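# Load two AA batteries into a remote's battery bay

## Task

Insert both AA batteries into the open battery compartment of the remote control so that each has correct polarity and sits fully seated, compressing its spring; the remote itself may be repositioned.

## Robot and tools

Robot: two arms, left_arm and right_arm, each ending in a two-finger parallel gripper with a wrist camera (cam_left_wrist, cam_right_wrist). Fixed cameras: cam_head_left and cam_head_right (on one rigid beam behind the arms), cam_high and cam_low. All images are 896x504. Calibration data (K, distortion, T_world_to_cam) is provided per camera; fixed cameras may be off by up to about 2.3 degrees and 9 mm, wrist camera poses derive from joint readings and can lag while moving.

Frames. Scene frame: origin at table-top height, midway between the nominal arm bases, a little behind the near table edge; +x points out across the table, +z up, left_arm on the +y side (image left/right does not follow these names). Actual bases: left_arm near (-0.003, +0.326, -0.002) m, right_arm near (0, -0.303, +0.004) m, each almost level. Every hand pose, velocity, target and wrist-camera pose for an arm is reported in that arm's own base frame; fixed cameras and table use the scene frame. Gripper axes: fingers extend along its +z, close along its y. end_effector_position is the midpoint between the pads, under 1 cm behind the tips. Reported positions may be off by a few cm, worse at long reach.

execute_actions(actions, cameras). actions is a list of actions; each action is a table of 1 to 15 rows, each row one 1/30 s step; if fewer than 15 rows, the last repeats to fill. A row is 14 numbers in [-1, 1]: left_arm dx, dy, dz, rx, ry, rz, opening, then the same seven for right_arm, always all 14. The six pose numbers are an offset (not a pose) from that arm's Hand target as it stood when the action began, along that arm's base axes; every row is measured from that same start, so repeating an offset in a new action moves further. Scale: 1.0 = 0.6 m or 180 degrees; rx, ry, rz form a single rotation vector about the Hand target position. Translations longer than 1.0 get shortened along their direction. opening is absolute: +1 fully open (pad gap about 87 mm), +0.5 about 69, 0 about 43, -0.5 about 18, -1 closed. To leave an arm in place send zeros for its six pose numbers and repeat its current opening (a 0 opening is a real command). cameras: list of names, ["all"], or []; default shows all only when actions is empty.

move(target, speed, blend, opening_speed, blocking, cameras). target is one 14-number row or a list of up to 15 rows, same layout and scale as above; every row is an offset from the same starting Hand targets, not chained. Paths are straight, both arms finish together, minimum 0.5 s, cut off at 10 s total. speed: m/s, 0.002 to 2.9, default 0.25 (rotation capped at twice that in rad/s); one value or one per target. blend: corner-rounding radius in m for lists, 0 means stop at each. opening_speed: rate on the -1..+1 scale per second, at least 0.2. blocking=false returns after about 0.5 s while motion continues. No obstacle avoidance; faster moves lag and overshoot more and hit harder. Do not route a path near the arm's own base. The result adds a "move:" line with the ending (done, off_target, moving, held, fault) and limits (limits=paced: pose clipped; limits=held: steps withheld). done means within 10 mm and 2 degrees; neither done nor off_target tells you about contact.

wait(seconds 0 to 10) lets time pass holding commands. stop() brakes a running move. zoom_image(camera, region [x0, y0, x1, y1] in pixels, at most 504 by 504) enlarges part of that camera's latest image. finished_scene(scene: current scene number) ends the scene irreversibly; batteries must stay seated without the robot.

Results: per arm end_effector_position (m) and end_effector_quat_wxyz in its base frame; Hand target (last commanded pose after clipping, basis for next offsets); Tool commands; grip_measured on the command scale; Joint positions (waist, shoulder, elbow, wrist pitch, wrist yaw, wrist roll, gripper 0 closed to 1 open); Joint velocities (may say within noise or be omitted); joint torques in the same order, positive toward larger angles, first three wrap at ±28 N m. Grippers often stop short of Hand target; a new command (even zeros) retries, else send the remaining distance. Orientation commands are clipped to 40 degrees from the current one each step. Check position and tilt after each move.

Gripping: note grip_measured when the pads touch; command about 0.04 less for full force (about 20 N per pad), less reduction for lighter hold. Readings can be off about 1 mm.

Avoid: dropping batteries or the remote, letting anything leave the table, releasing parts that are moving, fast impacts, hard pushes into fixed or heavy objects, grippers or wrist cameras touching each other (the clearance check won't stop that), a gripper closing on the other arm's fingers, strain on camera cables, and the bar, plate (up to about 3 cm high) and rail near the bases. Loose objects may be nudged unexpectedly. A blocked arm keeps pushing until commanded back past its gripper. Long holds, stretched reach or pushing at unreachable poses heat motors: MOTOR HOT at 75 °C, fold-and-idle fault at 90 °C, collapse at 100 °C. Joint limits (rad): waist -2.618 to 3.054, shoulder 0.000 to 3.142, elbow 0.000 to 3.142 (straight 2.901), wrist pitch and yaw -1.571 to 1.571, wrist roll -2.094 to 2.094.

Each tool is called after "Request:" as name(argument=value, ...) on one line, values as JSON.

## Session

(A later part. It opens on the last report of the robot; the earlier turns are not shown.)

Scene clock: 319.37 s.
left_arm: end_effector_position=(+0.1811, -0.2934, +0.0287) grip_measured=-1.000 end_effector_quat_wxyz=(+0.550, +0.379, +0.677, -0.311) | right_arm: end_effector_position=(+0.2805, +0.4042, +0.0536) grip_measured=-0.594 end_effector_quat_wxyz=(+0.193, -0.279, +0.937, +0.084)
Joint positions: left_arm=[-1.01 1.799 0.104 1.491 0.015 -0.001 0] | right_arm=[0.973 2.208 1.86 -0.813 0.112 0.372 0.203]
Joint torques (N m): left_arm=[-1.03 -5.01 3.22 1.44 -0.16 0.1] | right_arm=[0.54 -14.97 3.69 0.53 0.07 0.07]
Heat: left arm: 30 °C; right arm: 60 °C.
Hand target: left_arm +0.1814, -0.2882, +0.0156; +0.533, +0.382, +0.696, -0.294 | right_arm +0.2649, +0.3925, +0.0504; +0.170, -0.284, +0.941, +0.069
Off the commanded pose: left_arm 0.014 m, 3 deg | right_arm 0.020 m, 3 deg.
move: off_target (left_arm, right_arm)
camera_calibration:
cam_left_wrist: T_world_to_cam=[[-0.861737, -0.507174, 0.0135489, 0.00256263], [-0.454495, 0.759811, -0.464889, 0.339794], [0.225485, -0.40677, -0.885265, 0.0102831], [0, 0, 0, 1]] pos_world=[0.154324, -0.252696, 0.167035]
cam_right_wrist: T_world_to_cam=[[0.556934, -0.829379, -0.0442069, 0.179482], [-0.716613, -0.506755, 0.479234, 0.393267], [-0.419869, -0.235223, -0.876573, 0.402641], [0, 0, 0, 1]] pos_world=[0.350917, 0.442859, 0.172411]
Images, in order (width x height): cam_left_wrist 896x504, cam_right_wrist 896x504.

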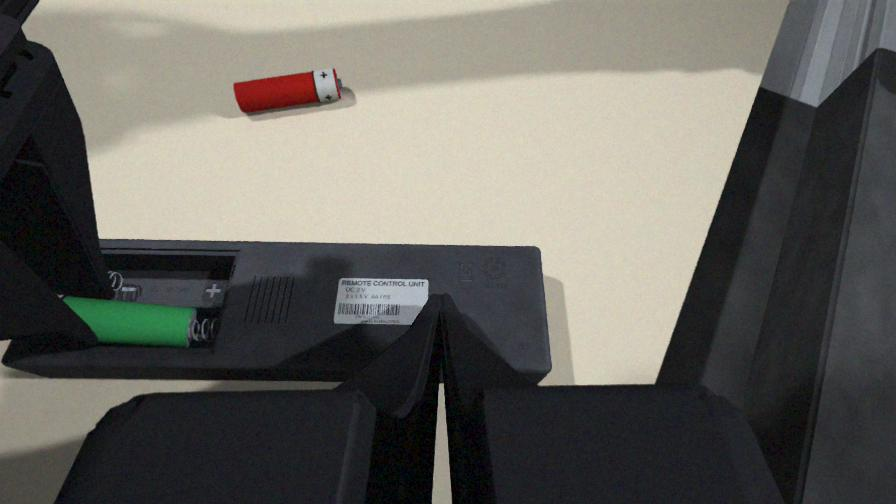

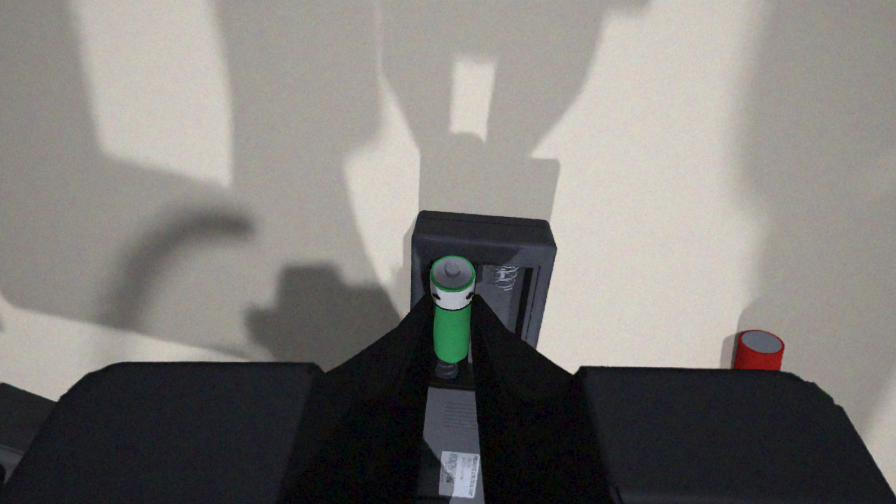

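Request:
move(target=[[0,0,0,0,0,0,-1,-0.02,-0.013,0.0,0,0,0,-0.85]], speed=0.05, cameras=["cam_left_wrist","cam_right_wrist"])

Request:
zoom_image(camera="cam_right_wrist", region=[330, 130, 580, 380])

Request:
zoom_image(camera="cam_left_wrist", region=[0, 180, 250, 380])

Scene clock: 320.43 s.
left_arm: end_effector_position=(+0.1811, -0.2934, +0.0287) grip_measured=-1.000 end_effector_quat_wxyz=(+0.550, +0.379, +0.677, -0.311) | right_arm: end_effector_position=(+0.2766, +0.4024, +0.0543) grip_measured=-0.594 end_effector_quat_wxyz=(+0.207, -0.277, +0.934, +0.091)
Joint positions: left_arm=[-1.01 1.799 0.104 1.491 0.015 -0.001 0] | right_arm=[0.981 2.161 1.779 -0.748 0.121 0.377 0.203]
Joint torques (N m): left_arm=[-1.02 -4.98 3.25 1.45 -0.17 0.1] | right_arm=[1.02 -15.08 3.56 0.25 0.02 0.12]
Heat: left arm: 30 °C; right arm: 60 °C.
Hand target: left_arm +0.1814, -0.2882, +0.0156; +0.533, +0.382, +0.696, -0.294 | right_arm +0.2528, +0.3847, +0.0503; +0.170, -0.284, +0.941, +0.069
Off the commanded pose: left_arm 0.014 m, 3 deg | right_arm 0.030 m, 5 deg.
move: off_target (left_arm, right_arm)
camera_calibration:
cam_left_wrist: T_world_to_cam=[[-0.861737, -0.507174, 0.0135489, 0.00256263], [-0.454495, 0.759811, -0.464889, 0.339794], [0.225485, -0.40677, -0.885265, 0.0102831], [0, 0, 0, 1]] pos_world=[0.154324, -0.252696, 0.167035]
cam_right_wrist: T_world_to_cam=[[0.557697, -0.828552, -0.0497487, 0.180065], [-0.7276, -0.516832, 0.451091, 0.397945], [-0.399464, -0.215375, -0.89109, 0.3884], [0, 0, 0, 1]] pos_world=[0.344275, 0.438515, 0.175548]
Images, in order (width x height): cam_left_wrist 896x504, cam_right_wrist 896x504.

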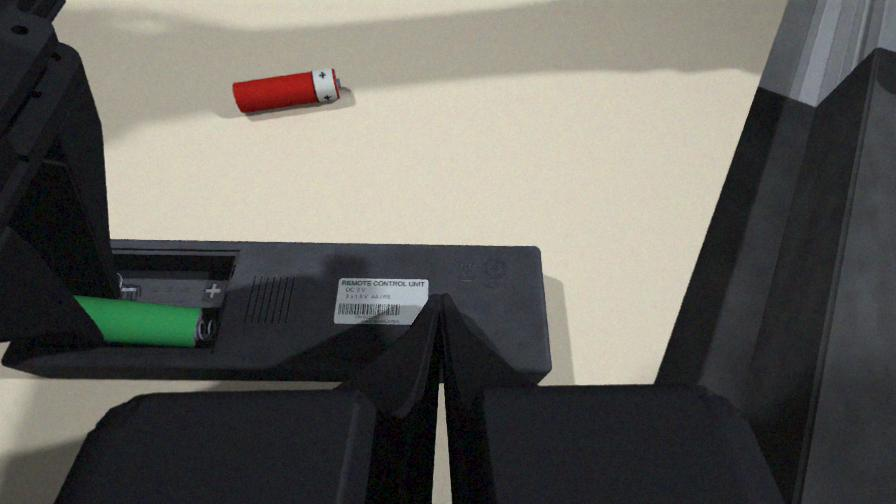

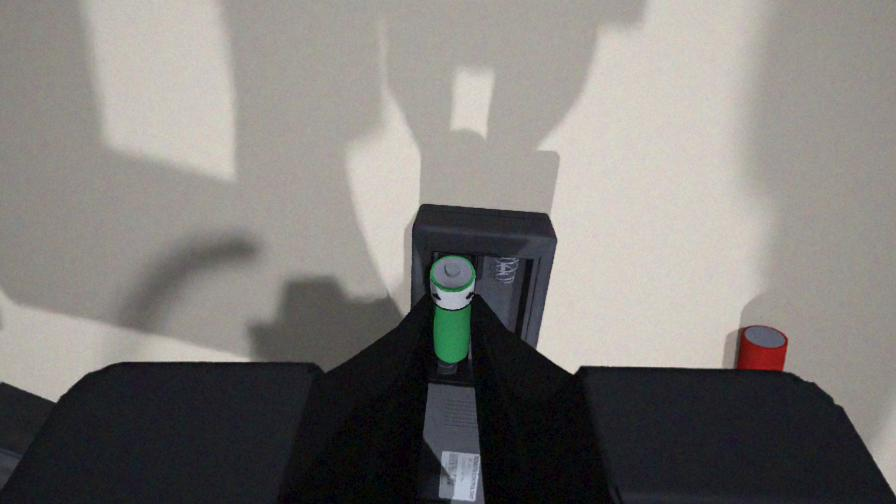

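Scaled by 2.016 from the camera's 896x504 image, which has a finer 1280x720 frame.

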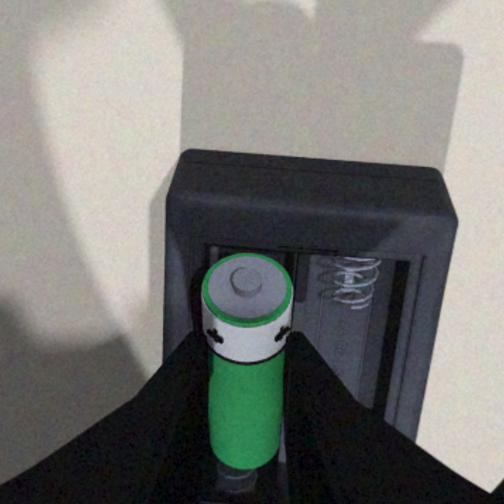

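Scaled by 2.016 from the camera's 896x504 image, which has a finer 1280x720 frame.

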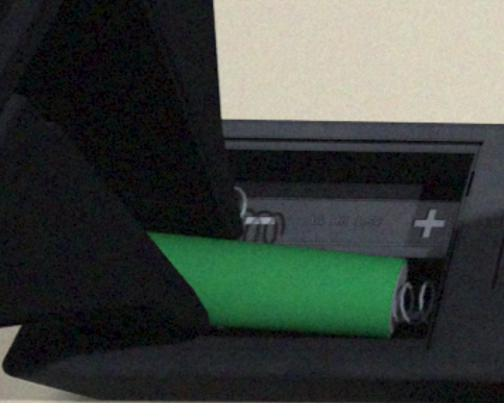

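Request:
move(target=[[0,0,0,0,0,0,-1,-0.008,-0.008,-0.02,-0.0545,0.084,-0.02,-0.85]], speed=0.08, cameras=["cam_left_wrist","cam_right_wrist","cam_low"])

Request:
zoom_image(camera="cam_right_wrist", region=[330, 130, 580, 380])

Request:
zoom_image(camera="cam_left_wrist", region=[0, 180, 250, 380])

Request:
zoom_image(camera="cam_low", region=[510, 220, 600, 290])

Scene clock: 323.27 s.
left_arm: end_effector_position=(+0.1811, -0.2934, +0.0287) grip_measured=-1.000 end_effector_quat_wxyz=(+0.550, +0.379, +0.677, -0.311) | right_arm: end_effector_position=(+0.2707, +0.3981, +0.0522) grip_measured=-0.594 end_effector_quat_wxyz=(+0.088, -0.261, +0.960, +0.048)
Joint positions: left_arm=[-1.01 1.799 0.104 1.491 0.015 -0.001 0] | right_arm=[0.952 2.418 2.244 -1.199 0.036 0.418 0.203]
Joint torques (N m): left_arm=[-1.02 -5 3.22 1.44 -0.16 0.1] | right_arm=[-0.44 -11.22 6.68 -0.34 -0.36 0.18]
Heat: left arm: 30 °C; right arm: 60 °C.
Hand target: left_arm +0.1814, -0.2882, +0.0156; +0.533, +0.382, +0.696, -0.294 | right_arm +0.2481, +0.3800, +0.0383; +0.022, -0.257, +0.966, +0.020
Off the commanded pose: left_arm 0.014 m, 3 deg | right_arm 0.032 m, 8 deg.
move: off_target (left_arm, right_arm)
camera_calibration:
cam_left_wrist: T_world_to_cam=[[-0.861737, -0.507174, 0.0135489, 0.00256263], [-0.454495, 0.759811, -0.464889, 0.339794], [0.225485, -0.40677, -0.885265, 0.0102831], [0, 0, 0, 1]] pos_world=[0.154324, -0.252696, 0.167035]
cam_right_wrist: T_world_to_cam=[[0.513105, -0.857292, -0.042127, 0.202791], [-0.627185, -0.407984, 0.663467, 0.310738], [-0.585972, -0.314007, -0.747018, 0.465369], [0, 0, 0, 1]] pos_world=[0.363531, 0.446756, 0.150018]
Images, in order (width x height): cam_low 896x504, cam_left_wrist 896x504, cam_right_wrist 896x504.

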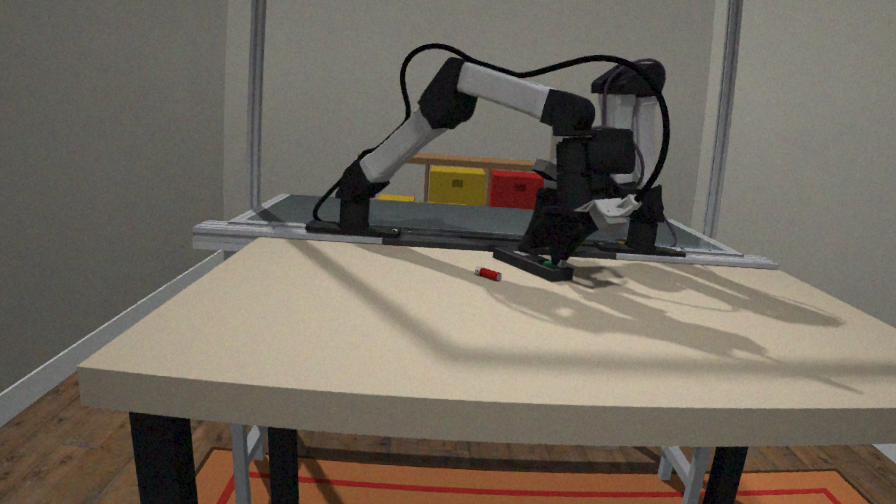

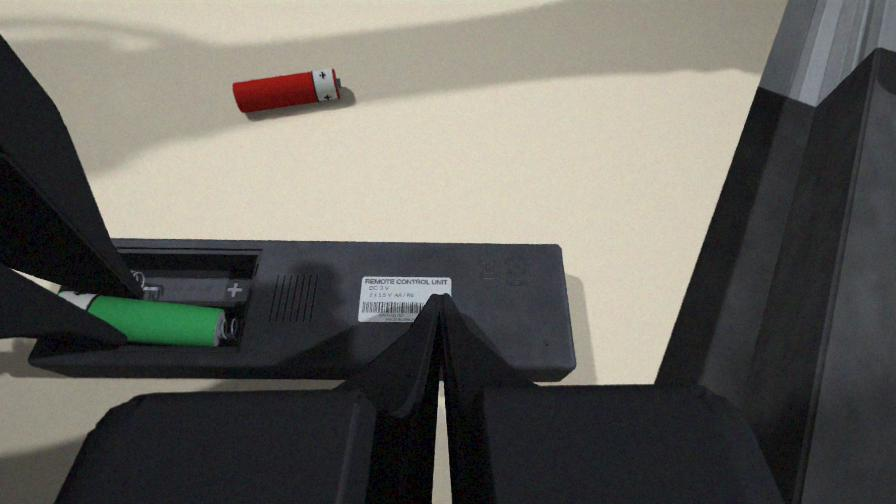

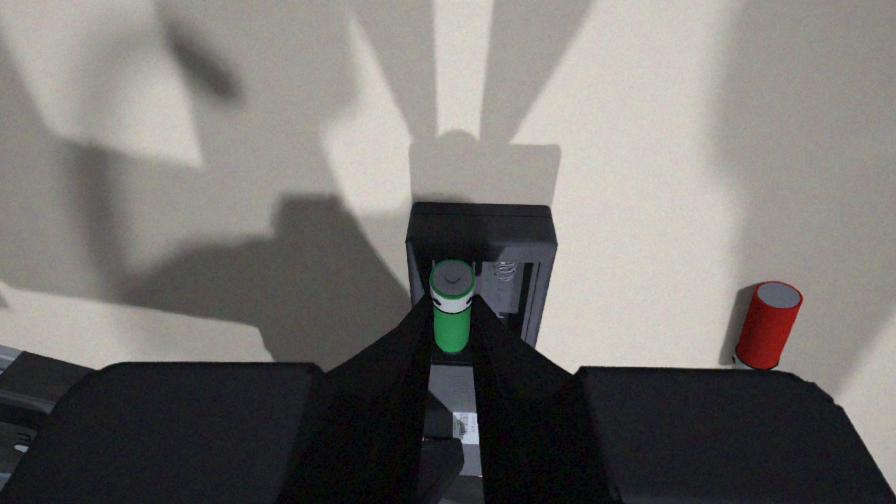

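Scaled by 2.016 from the camera's 896x504 image, which has a finer 1280x720 frame.

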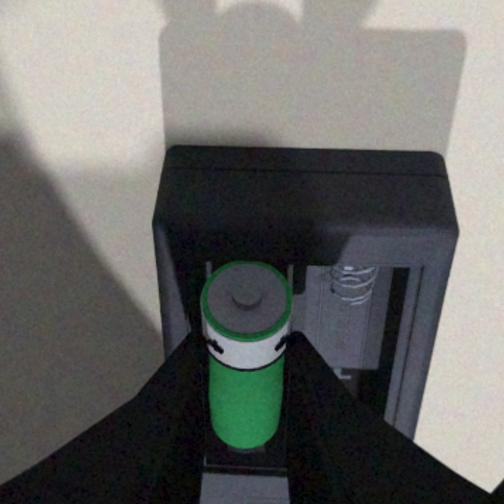

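Scaled by 2.016 from the camera's 896x504 image, which has a finer 1280x720 frame.

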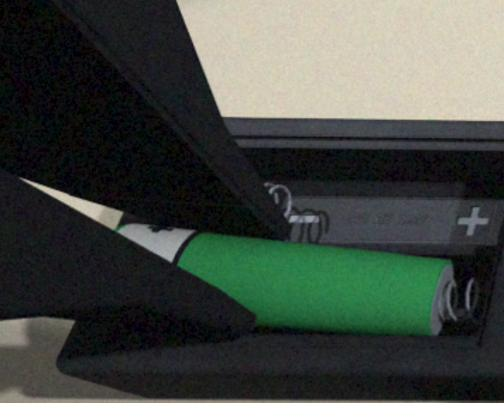

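Scaled by 5.600 from the camera's 896x504 image, which has a finer 1280x720 frame.

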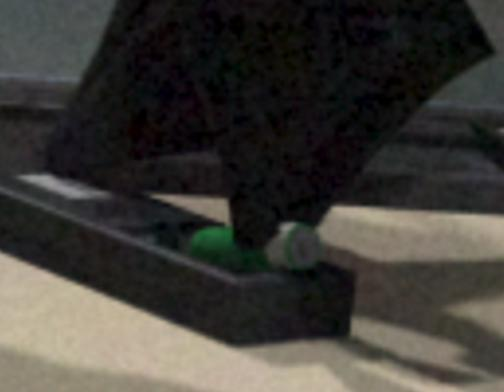

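Request:
move(target=[[0,0,0,0,0,0,-1,0.012,-0.022,0.0,0,0,-0.03,-0.85],[0,0,0,0,0,0,-1,0.012,-0.022,-0.02,0,0,-0.03,-0.85]], speed=0.06, cameras=["cam_left_wrist","cam_right_wrist","cam_low"])

Request:
zoom_image(camera="cam_right_wrist", region=[330, 130, 580, 380])

Request:
zoom_image(camera="cam_left_wrist", region=[0, 180, 250, 380])

Request:
zoom_image(camera="cam_low", region=[510, 220, 600, 290])

Scene clock: 325.40 s.
left_arm: end_effector_position=(+0.1811, -0.2934, +0.0287) grip_measured=-1.000 end_effector_quat_wxyz=(+0.549, +0.379, +0.677, -0.311) | right_arm: end_effector_position=(+0.2720, +0.3939, +0.0505) grip_measured=-0.594 end_effector_quat_wxyz=(+0.077, -0.220, +0.970, +0.064)
Joint positions: left_arm=[-1.01 1.799 0.104 1.491 0.015 -0.001 0] | right_arm=[0.927 2.388 2.181 -1.162 0.001 0.48 0.203]
Joint torques (N m): left_arm=[-1.06 -4.98 3.23 1.45 -0.18 0.11] | right_arm=[-1.18 -11.74 1.84 -0.06 0.04 0.15]
Heat: left arm: 30 °C; right arm: 59 °C.
Hand target: left_arm +0.1814, -0.2882, +0.0156; +0.533, +0.382, +0.696, -0.294 | right_arm +0.2552, +0.3667, +0.0263; +0.023, -0.211, +0.977, +0.019
Off the commanded pose: left_arm 0.014 m, 3 deg | right_arm 0.040 m, 8 deg.
move: off_target (left_arm, right_arm)
camera_calibration:
cam_left_wrist: T_world_to_cam=[[-0.861951, -0.50681, 0.0135809, 0.00259656], [-0.45419, 0.76, -0.464877, 0.339747], [0.225283, -0.40687, -0.885271, 0.0103127], [0, 0, 0, 1]] pos_world=[0.154224, -0.252696, 0.167035]
cam_right_wrist: T_world_to_cam=[[0.441554, -0.893066, -0.0863912, 0.234149], [-0.635114, -0.379117, 0.672978, 0.301249], [-0.633766, -0.242288, -0.7346, 0.447658], [0, 0, 0, 1]] pos_world=[0.371649, 0.431781, 0.146344]
Images, in order (width x height): cam_low 896x504, cam_left_wrist 896x504, cam_right_wrist 896x504.

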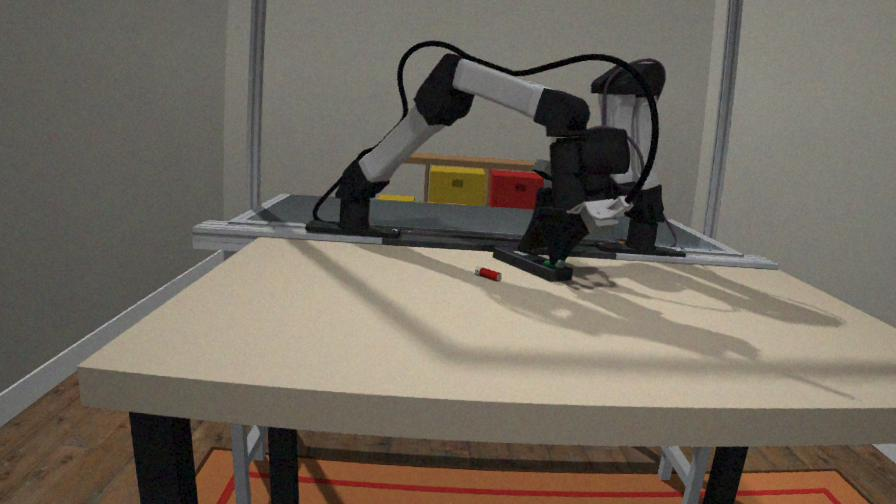

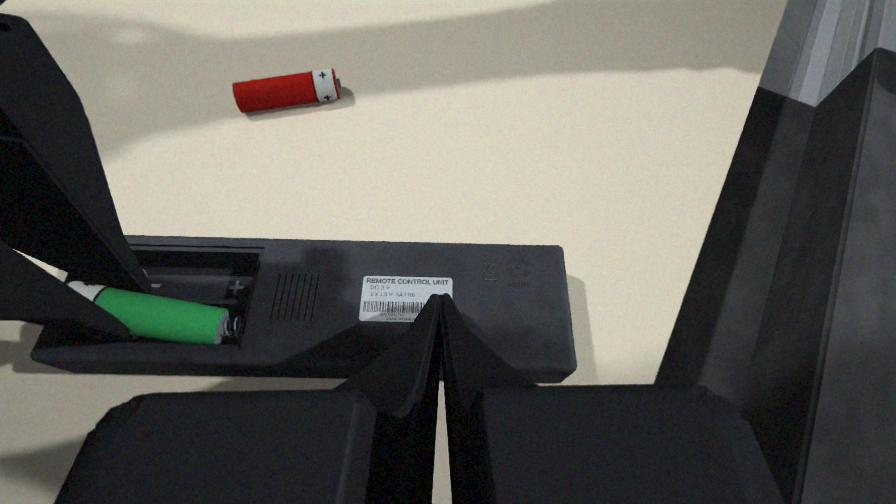

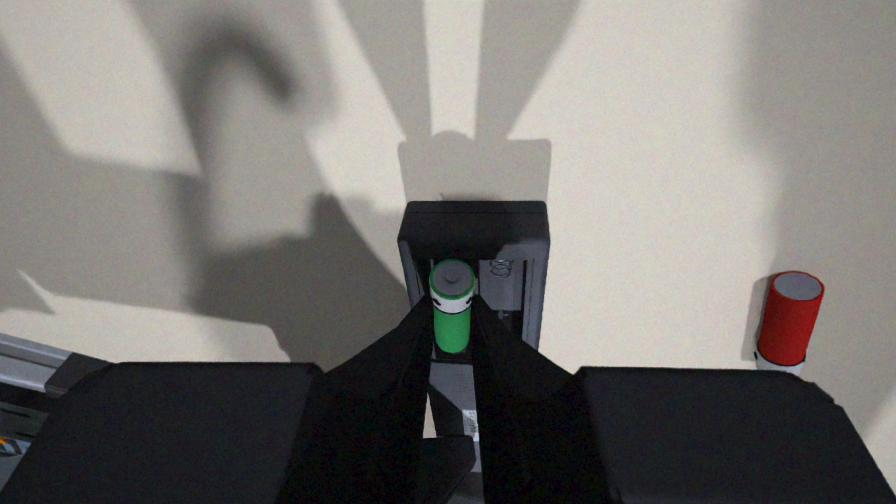

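Scaled by 2.016 from the camera's 896x504 image, which has a finer 1280x720 frame.

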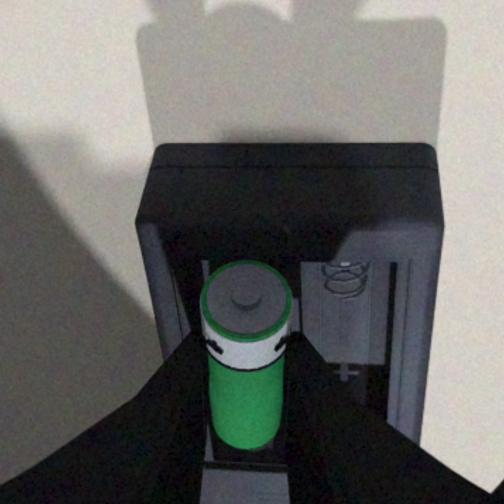

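Scaled by 2.016 from the camera's 896x504 image, which has a finer 1280x720 frame.

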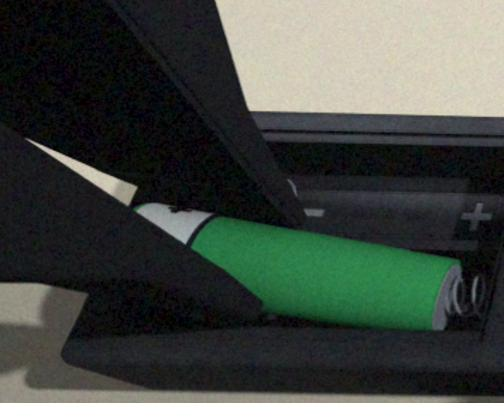

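Scaled by 5.600 from the camera's 896x504 image, which has a finer 1280x720 frame.

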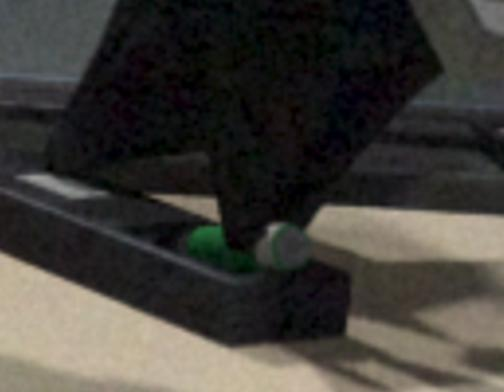

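Request:
move(target=[[0,0,0,0,0,0,-1,-0.006,-0.002,0.008,-0.033,0.095,0.0,-0.85]], speed=0.08, cameras=["cam_left_wrist","cam_right_wrist","cam_low"])

Request:
zoom_image(camera="cam_right_wrist", region=[330, 130, 580, 380])

Request:
zoom_image(camera="cam_left_wrist", region=[0, 180, 250, 380])

Request:
zoom_image(camera="cam_low", region=[510, 220, 600, 290])

Scene clock: 329.17 s.
left_arm: end_effector_position=(+0.1811, -0.2934, +0.0287) grip_measured=-1.000 end_effector_quat_wxyz=(+0.549, +0.379, +0.677, -0.311) | right_arm: end_effector_position=(+0.2713, +0.3897, +0.0464) grip_measured=-0.594 end_effector_quat_wxyz=(-0.030, -0.200, +0.976, +0.079)
Joint positions: left_arm=[-1.01 1.799 0.104 1.491 0.015 -0.001 0] | right_arm=[0.864 2.628 2.583 -1.475 -0.162 0.463 0.203]
Joint torques (N m): left_arm=[-1.05 -4.97 3.25 1.44 -0.16 0.1] | right_arm=[-0.84 -11.95 4.19 -0.58 -0.14 -0.13]
Heat: left arm: 30 °C; right arm: 59 °C.
Hand target: left_arm +0.1814, -0.2882, +0.0156; +0.533, +0.382, +0.696, -0.294 | right_arm +0.2516, +0.3655, +0.0311; -0.134, -0.207, +0.969, +0.000
Off the commanded pose: left_arm 0.014 m, 3 deg | right_arm 0.035 m, 15 deg.
joint sent to its limit (right arm) — joint 4 (wrist pitch), lower limit. The joint targets are off in orientation, not in position.
move: off_target (left_arm, right_arm)
camera_calibration:
cam_left_wrist: T_world_to_cam=[[-0.861951, -0.50681, 0.0135809, 0.00259656], [-0.45419, 0.76, -0.464877, 0.339747], [0.225283, -0.40687, -0.885271, 0.0103127], [0, 0, 0, 1]] pos_world=[0.154224, -0.252696, 0.167035]
cam_right_wrist: T_world_to_cam=[[0.39122, -0.905728, -0.163103, 0.252573], [-0.483202, -0.352993, 0.801194, 0.244654], [-0.783238, -0.234631, -0.575748, 0.473471], [0, 0, 0, 1]] pos_world=[0.390246, 0.426215, 0.11778]
Images, in order (width x height): cam_low 896x504, cam_left_wrist 896x504, cam_right_wrist 896x504.

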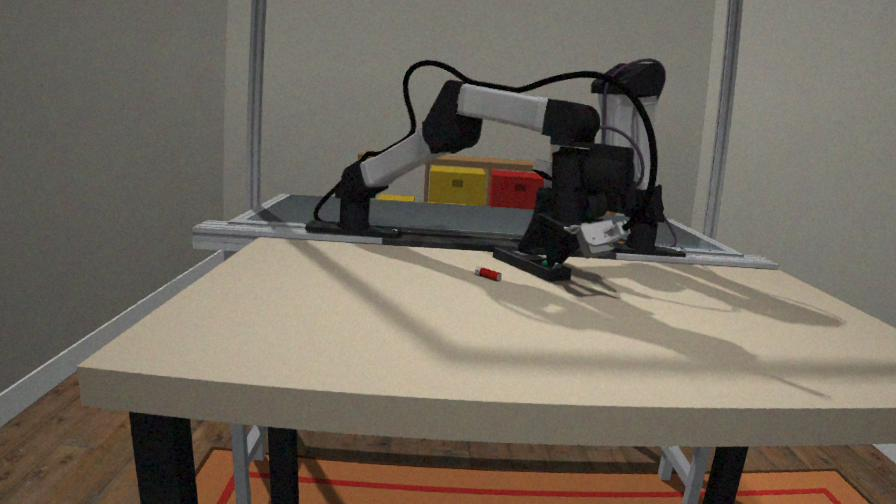

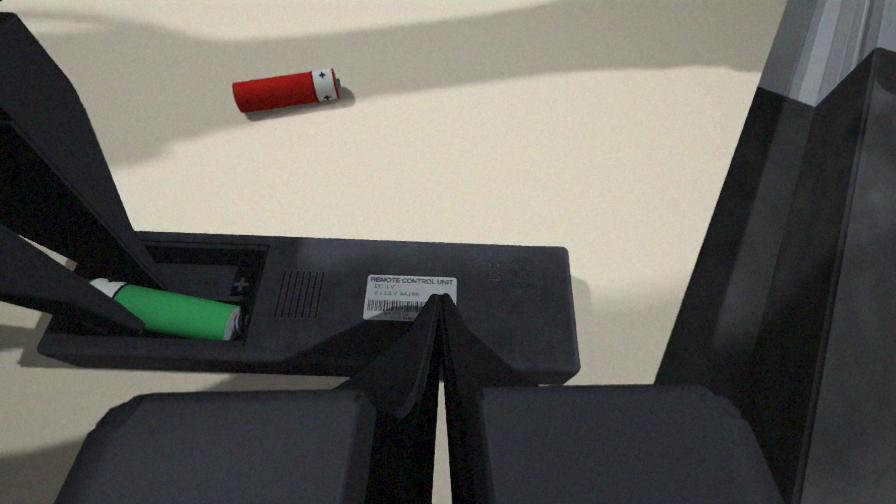

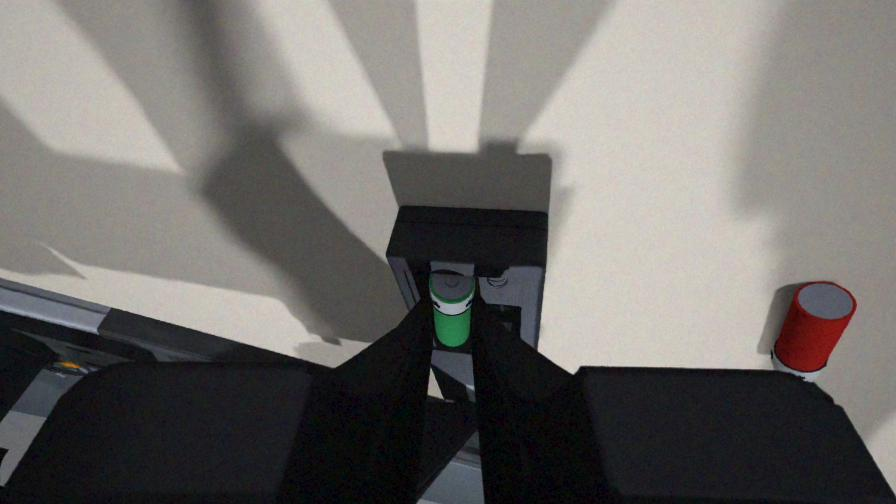

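Scaled by 2.016 from the camera's 896x504 image, which has a finer 1280x720 frame.

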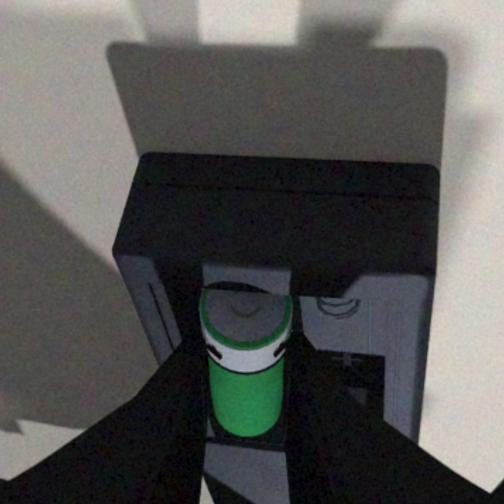

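Scaled by 2.016 from the camera's 896x504 image, which has a finer 1280x720 frame.

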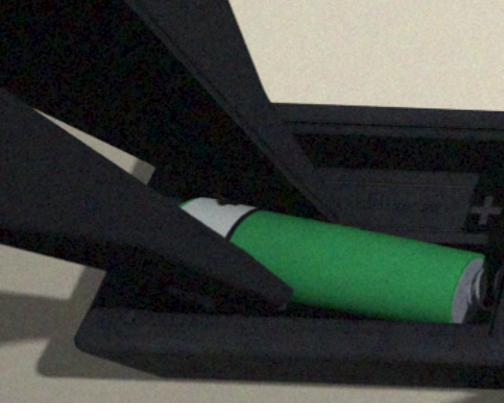

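Scaled by 5.600 from the camera's 896x504 image, which has a finer 1280x720 frame.

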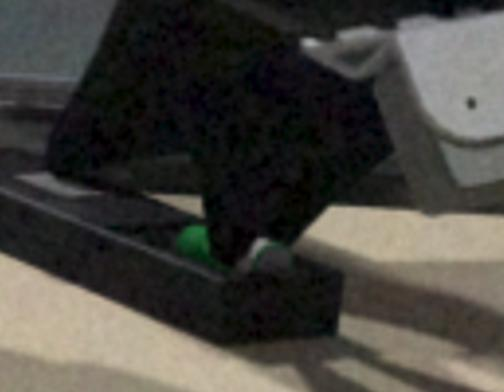

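Request:
move(target=[0,0,0,0,0,0,-1,0,0,0,0,0,0,-0.4], opening_speed=0.6, cameras=["cam_low","cam_left_wrist","cam_right_wrist"])

Request:
zoom_image(camera="cam_left_wrist", region=[0, 180, 250, 380])

Request:
zoom_image(camera="cam_low", region=[510, 220, 600, 290])

Scene clock: 331.17 s.
left_arm: end_effector_position=(+0.1811, -0.2934, +0.0287) grip_measured=-1.000 end_effector_quat_wxyz=(+0.549, +0.379, +0.677, -0.311) | right_arm: end_effector_position=(+0.2695, +0.3844, +0.0438) grip_measured=-0.400 end_effector_quat_wxyz=(-0.040, -0.200, +0.976, +0.072)
Joint positions: left_arm=[-1.01 1.799 0.104 1.491 0.015 -0.001 0] | right_arm=[0.86 2.635 2.583 -1.495 -0.164 0.458 0.3]
Joint torques (N m): left_arm=[-1.03 -4.97 3.23 1.45 -0.16 0.1] | right_arm=[-0.47 -12.59 3.86 -0.47 -0.12 -0.09]
Heat: left arm: 30 °C; right arm: 58 °C.
Hand target: left_arm +0.1814, -0.2881, +0.0156; +0.533, +0.382, +0.696, -0.294 | right_arm +0.2518, +0.3655, +0.0312; -0.133, -0.207, +0.969, +0.000
Off the commanded pose: left_arm 0.014 m, 3 deg | right_arm 0.029 m, 14 deg.
joint sent to its limit (right arm) — joint 4 (wrist pitch), lower limit. The joint targets are off in orientation, not in position.
move: off_target (left_arm, right_arm)
camera_calibration:
cam_left_wrist: T_world_to_cam=[[-0.861951, -0.50681, 0.0135809, 0.00259656], [-0.45419, 0.76, -0.464877, 0.339747], [0.225283, -0.40687, -0.885271, 0.0103127], [0, 0, 0, 1]] pos_world=[0.154224, -0.252696, 0.167035]
cam_right_wrist: T_world_to_cam=[[0.389023, -0.908429, -0.153031, 0.249199], [-0.468594, -0.338152, 0.816133, 0.233727], [-0.793146, -0.245785, -0.557233, 0.475504], [0, 0, 0, 1]] pos_world=[0.389722, 0.422287, 0.11235]
Images, in order (width x height): cam_low 896x504, cam_left_wrist 896x504, cam_right_wrist 896x504.

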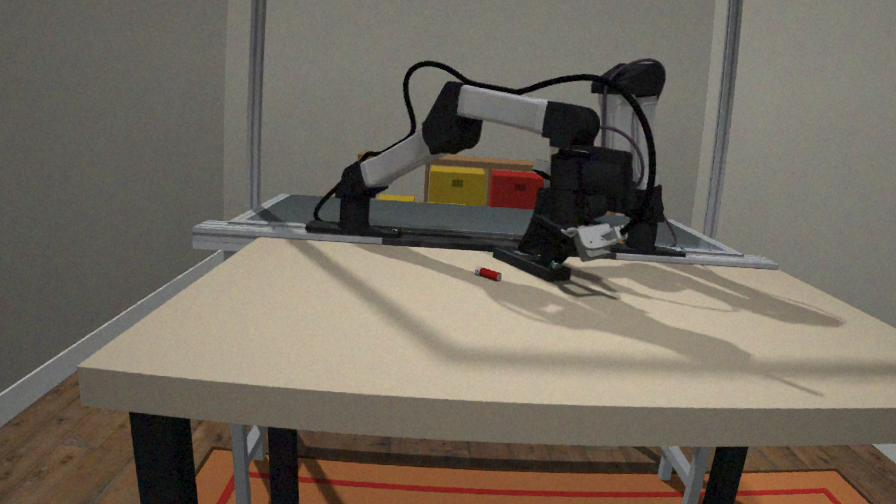

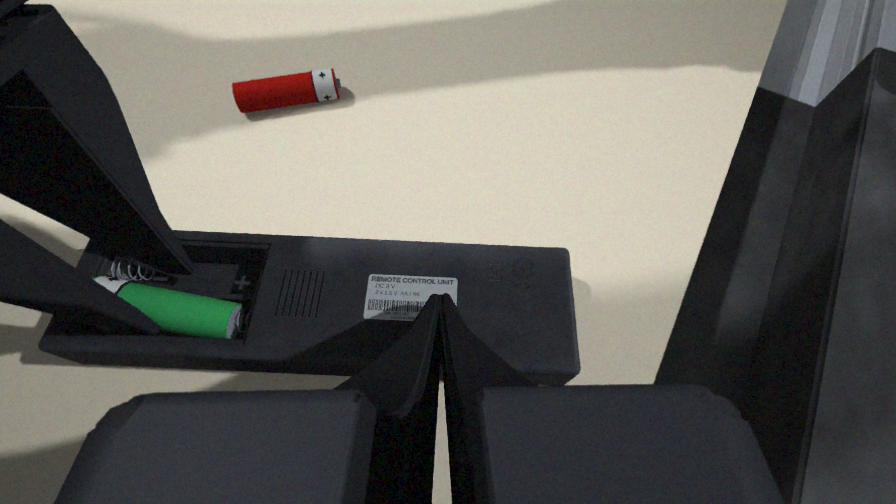

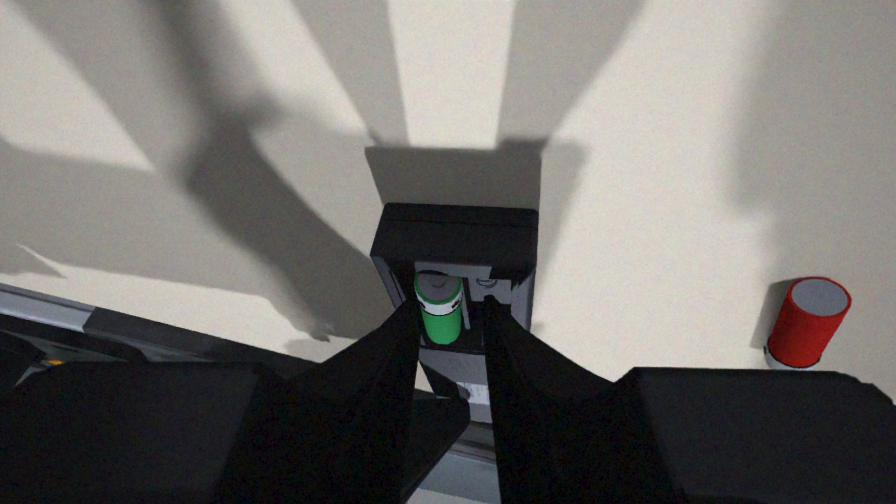

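Scaled by 2.016 from the camera's 896x504 image, which has a finer 1280x720 frame.

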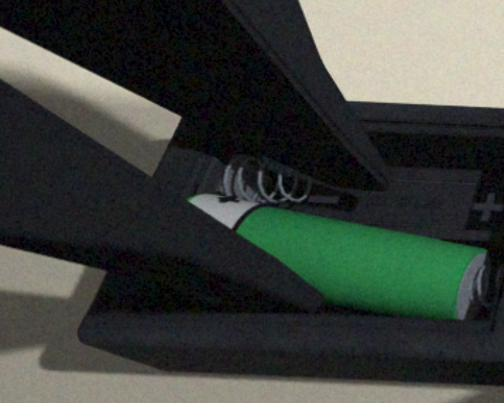

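Scaled by 5.600 from the camera's 896x504 image, which has a finer 1280x720 frame.

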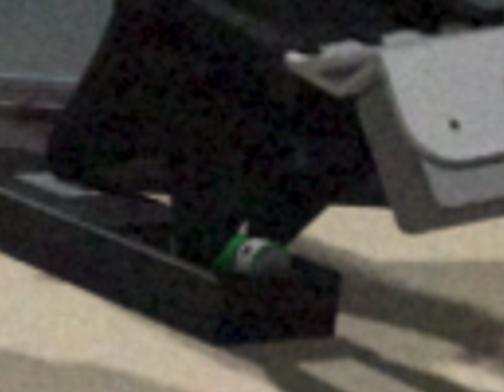

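Request:
move(target=[[0,0,0,0,0,0,-1,0.025,0.03,0.05,0,0,0,-0.3],[0,0,0,0,0,0,-1,0.035,0.035,0.18,0.033,-0.105,0,-0.3]], speed=0.1, blend=0.01, cameras=["cam_low","cam_left_wrist","cam_right_wrist"])

Request:
zoom_image(camera="cam_left_wrist", region=[0, 180, 250, 380])

Request:
zoom_image(camera="cam_low", region=[510, 220, 600, 290])

Request:
zoom_image(camera="cam_right_wrist", region=[340, 180, 580, 380])

Scene clock: 334.47 s.
left_arm: end_effector_position=(+0.1818, -0.2930, +0.0287) grip_measured=-1.000 end_effector_quat_wxyz=(+0.550, +0.378, +0.677, -0.309) | right_arm: end_effector_position=(+0.2754, +0.3867, +0.1119) grip_measured=-0.300 end_effector_quat_wxyz=(+0.070, -0.211, +0.974, +0.053)
Joint positions: left_arm=[-1.01 1.799 0.104 1.491 0.011 -0.001 0] | right_arm=[0.914 2.517 2.669 -1.548 0.01 0.487 0.35]
Joint torques (N m): left_arm=[-1.06 -4.98 3.28 1.44 -0.13 0.1] | right_arm=[0.1 -18.95 8.21 0.3 0.17 0.15]
Heat: left arm: 30 °C; right arm: 60 °C.
Hand target: left_arm +0.1814, -0.2882, +0.0156; +0.533, +0.382, +0.696, -0.294 | right_arm +0.2727, +0.3865, +0.1392; +0.038, -0.210, +0.977, +0.016
Off the commanded pose: left_arm 0.014 m, 3 deg | right_arm 0.027 m, 6 deg.
joint sent to its limit (right arm) — joint 4 (wrist pitch), lower limit. The joint targets are off in orientation, not in position.
move: off_target (left_arm, right_arm)
camera_calibration:
cam_left_wrist: T_world_to_cam=[[-0.859659, -0.510712, 0.0126467, 0.00190326], [-0.457266, 0.758185, -0.464826, 0.33971], [0.227804, -0.405375, -0.885312, 0.0103385], [0, 0, 0, 1]] pos_world=[0.154619, -0.2524, 0.167035]
cam_right_wrist: T_world_to_cam=[[0.421572, -0.904222, -0.0682604, 0.239378], [-0.635542, -0.348322, 0.689027, 0.245734], [-0.64681, -0.247092, -0.721514, 0.497118], [0, 0, 0, 1]] pos_world=[0.3768, 0.424879, 0.205701]
Images, in order (width x height): cam_low 896x504, cam_left_wrist 896x504, cam_right_wrist 896x504.

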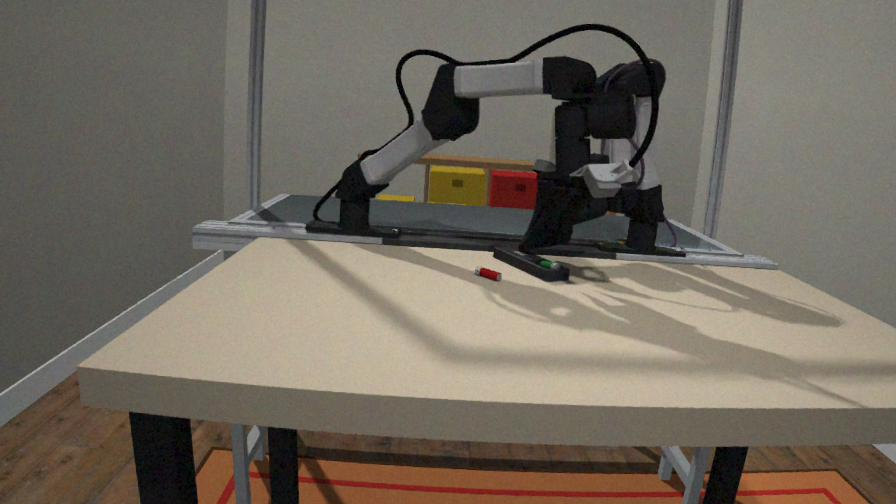

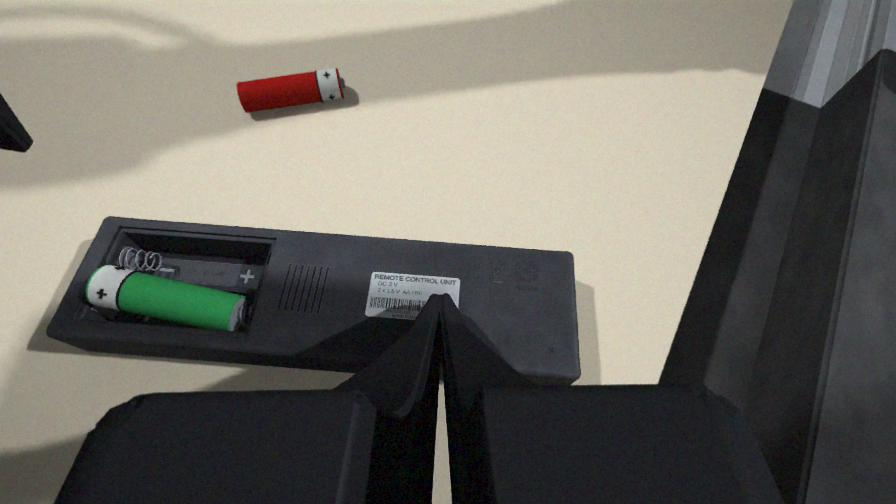

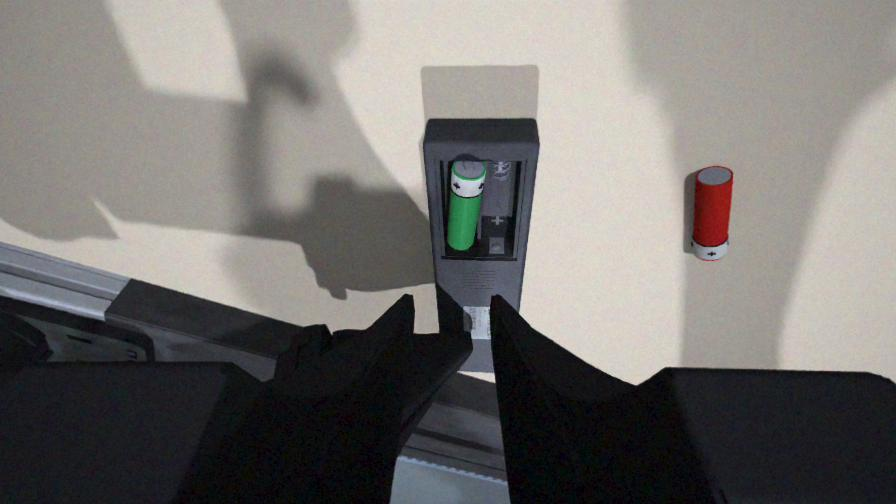

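Scaled by 2.016 from the camera's 896x504 image, which has a finer 1280x720 frame.

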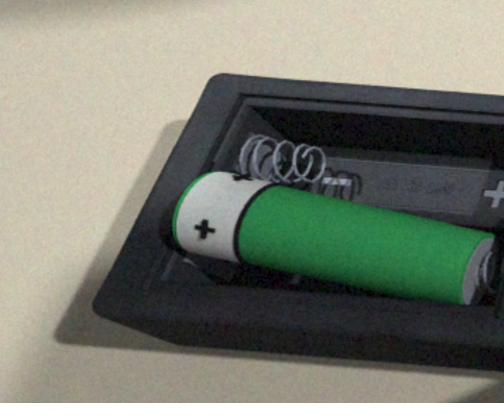

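Scaled by 5.600 from the camera's 896x504 image, which has a finer 1280x720 frame.

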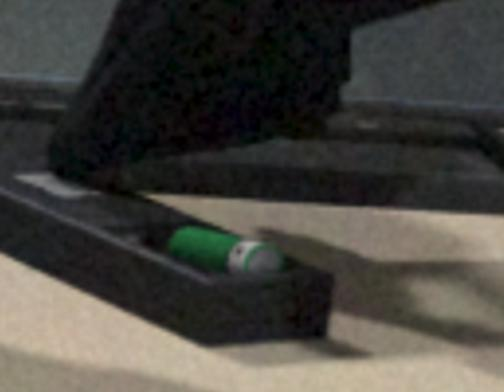

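Scaled by 2.100 from the camera's 896x504 image, which has a finer 1280x720 frame.

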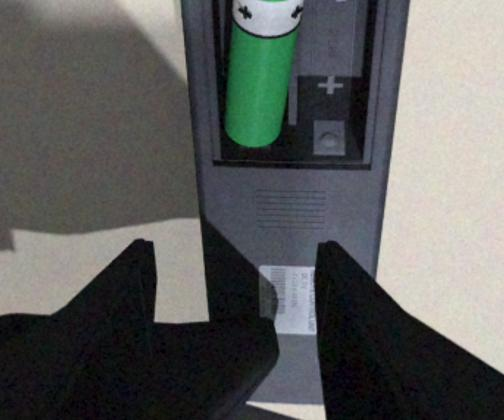

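Request:
zoom_image(camera="cam_right_wrist", region=[410, 100, 560, 270])

Request:
wait(seconds=0, cameras=["cam_high"])

Request:
zoom_image(camera="cam_high", region=[530, 130, 720, 240])

Scaled by 2.965 from the camera's 896x504 image, which has a finer 1280x720 frame.

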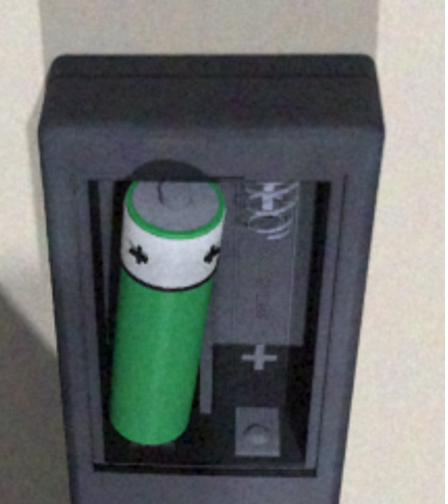

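Scene clock: 334.67 s.
left_arm: end_effector_position=(+0.1818, -0.2930, +0.0287) grip_measured=-1.000 end_effector_quat_wxyz=(+0.550, +0.378, +0.677, -0.309) | right_arm: end_effector_position=(+0.2754, +0.3867, +0.1119) grip_measured=-0.300 end_effector_quat_wxyz=(+0.070, -0.211, +0.974, +0.052)
Joint positions: left_arm=[-1.01 1.799 0.104 1.491 0.011 -0.001 0] | right_arm=[0.914 2.517 2.669 -1.548 0.01 0.487 0.35]
Joint torques (N m): left_arm=[-1.05 -4.97 3.26 1.46 -0.12 0.1] | right_arm=[0.09 -18.95 8.23 0.29 0.16 0.16]
Heat: left arm: 30 °C; right arm: 60 °C.
Hand target: left_arm +0.1814, -0.2882, +0.0156; +0.533, +0.382, +0.696, -0.294 | right_arm +0.2727, +0.3865, +0.1392; +0.038, -0.210, +0.977, +0.016
Tool commands: left_gripper/opening=-1.0 right_gripper/opening=-0.3
Off the commanded pose: left_arm 0.014 m, 3 deg | right_arm 0.027 m, 6 deg.
Images, in order (width x height): cam_high 896x504.

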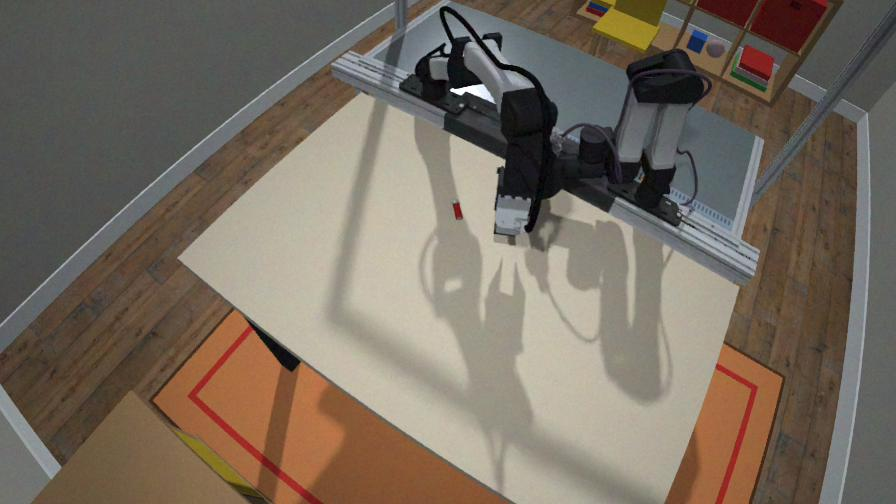

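Scaled by 2.653 from the camera's 896x504 image, which has a finer 1280x720 frame.

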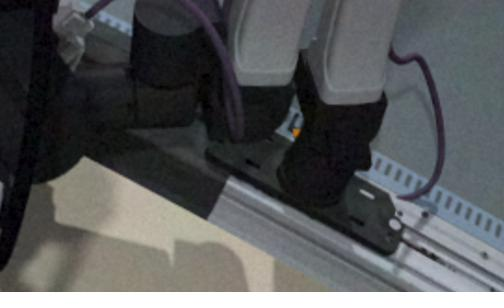

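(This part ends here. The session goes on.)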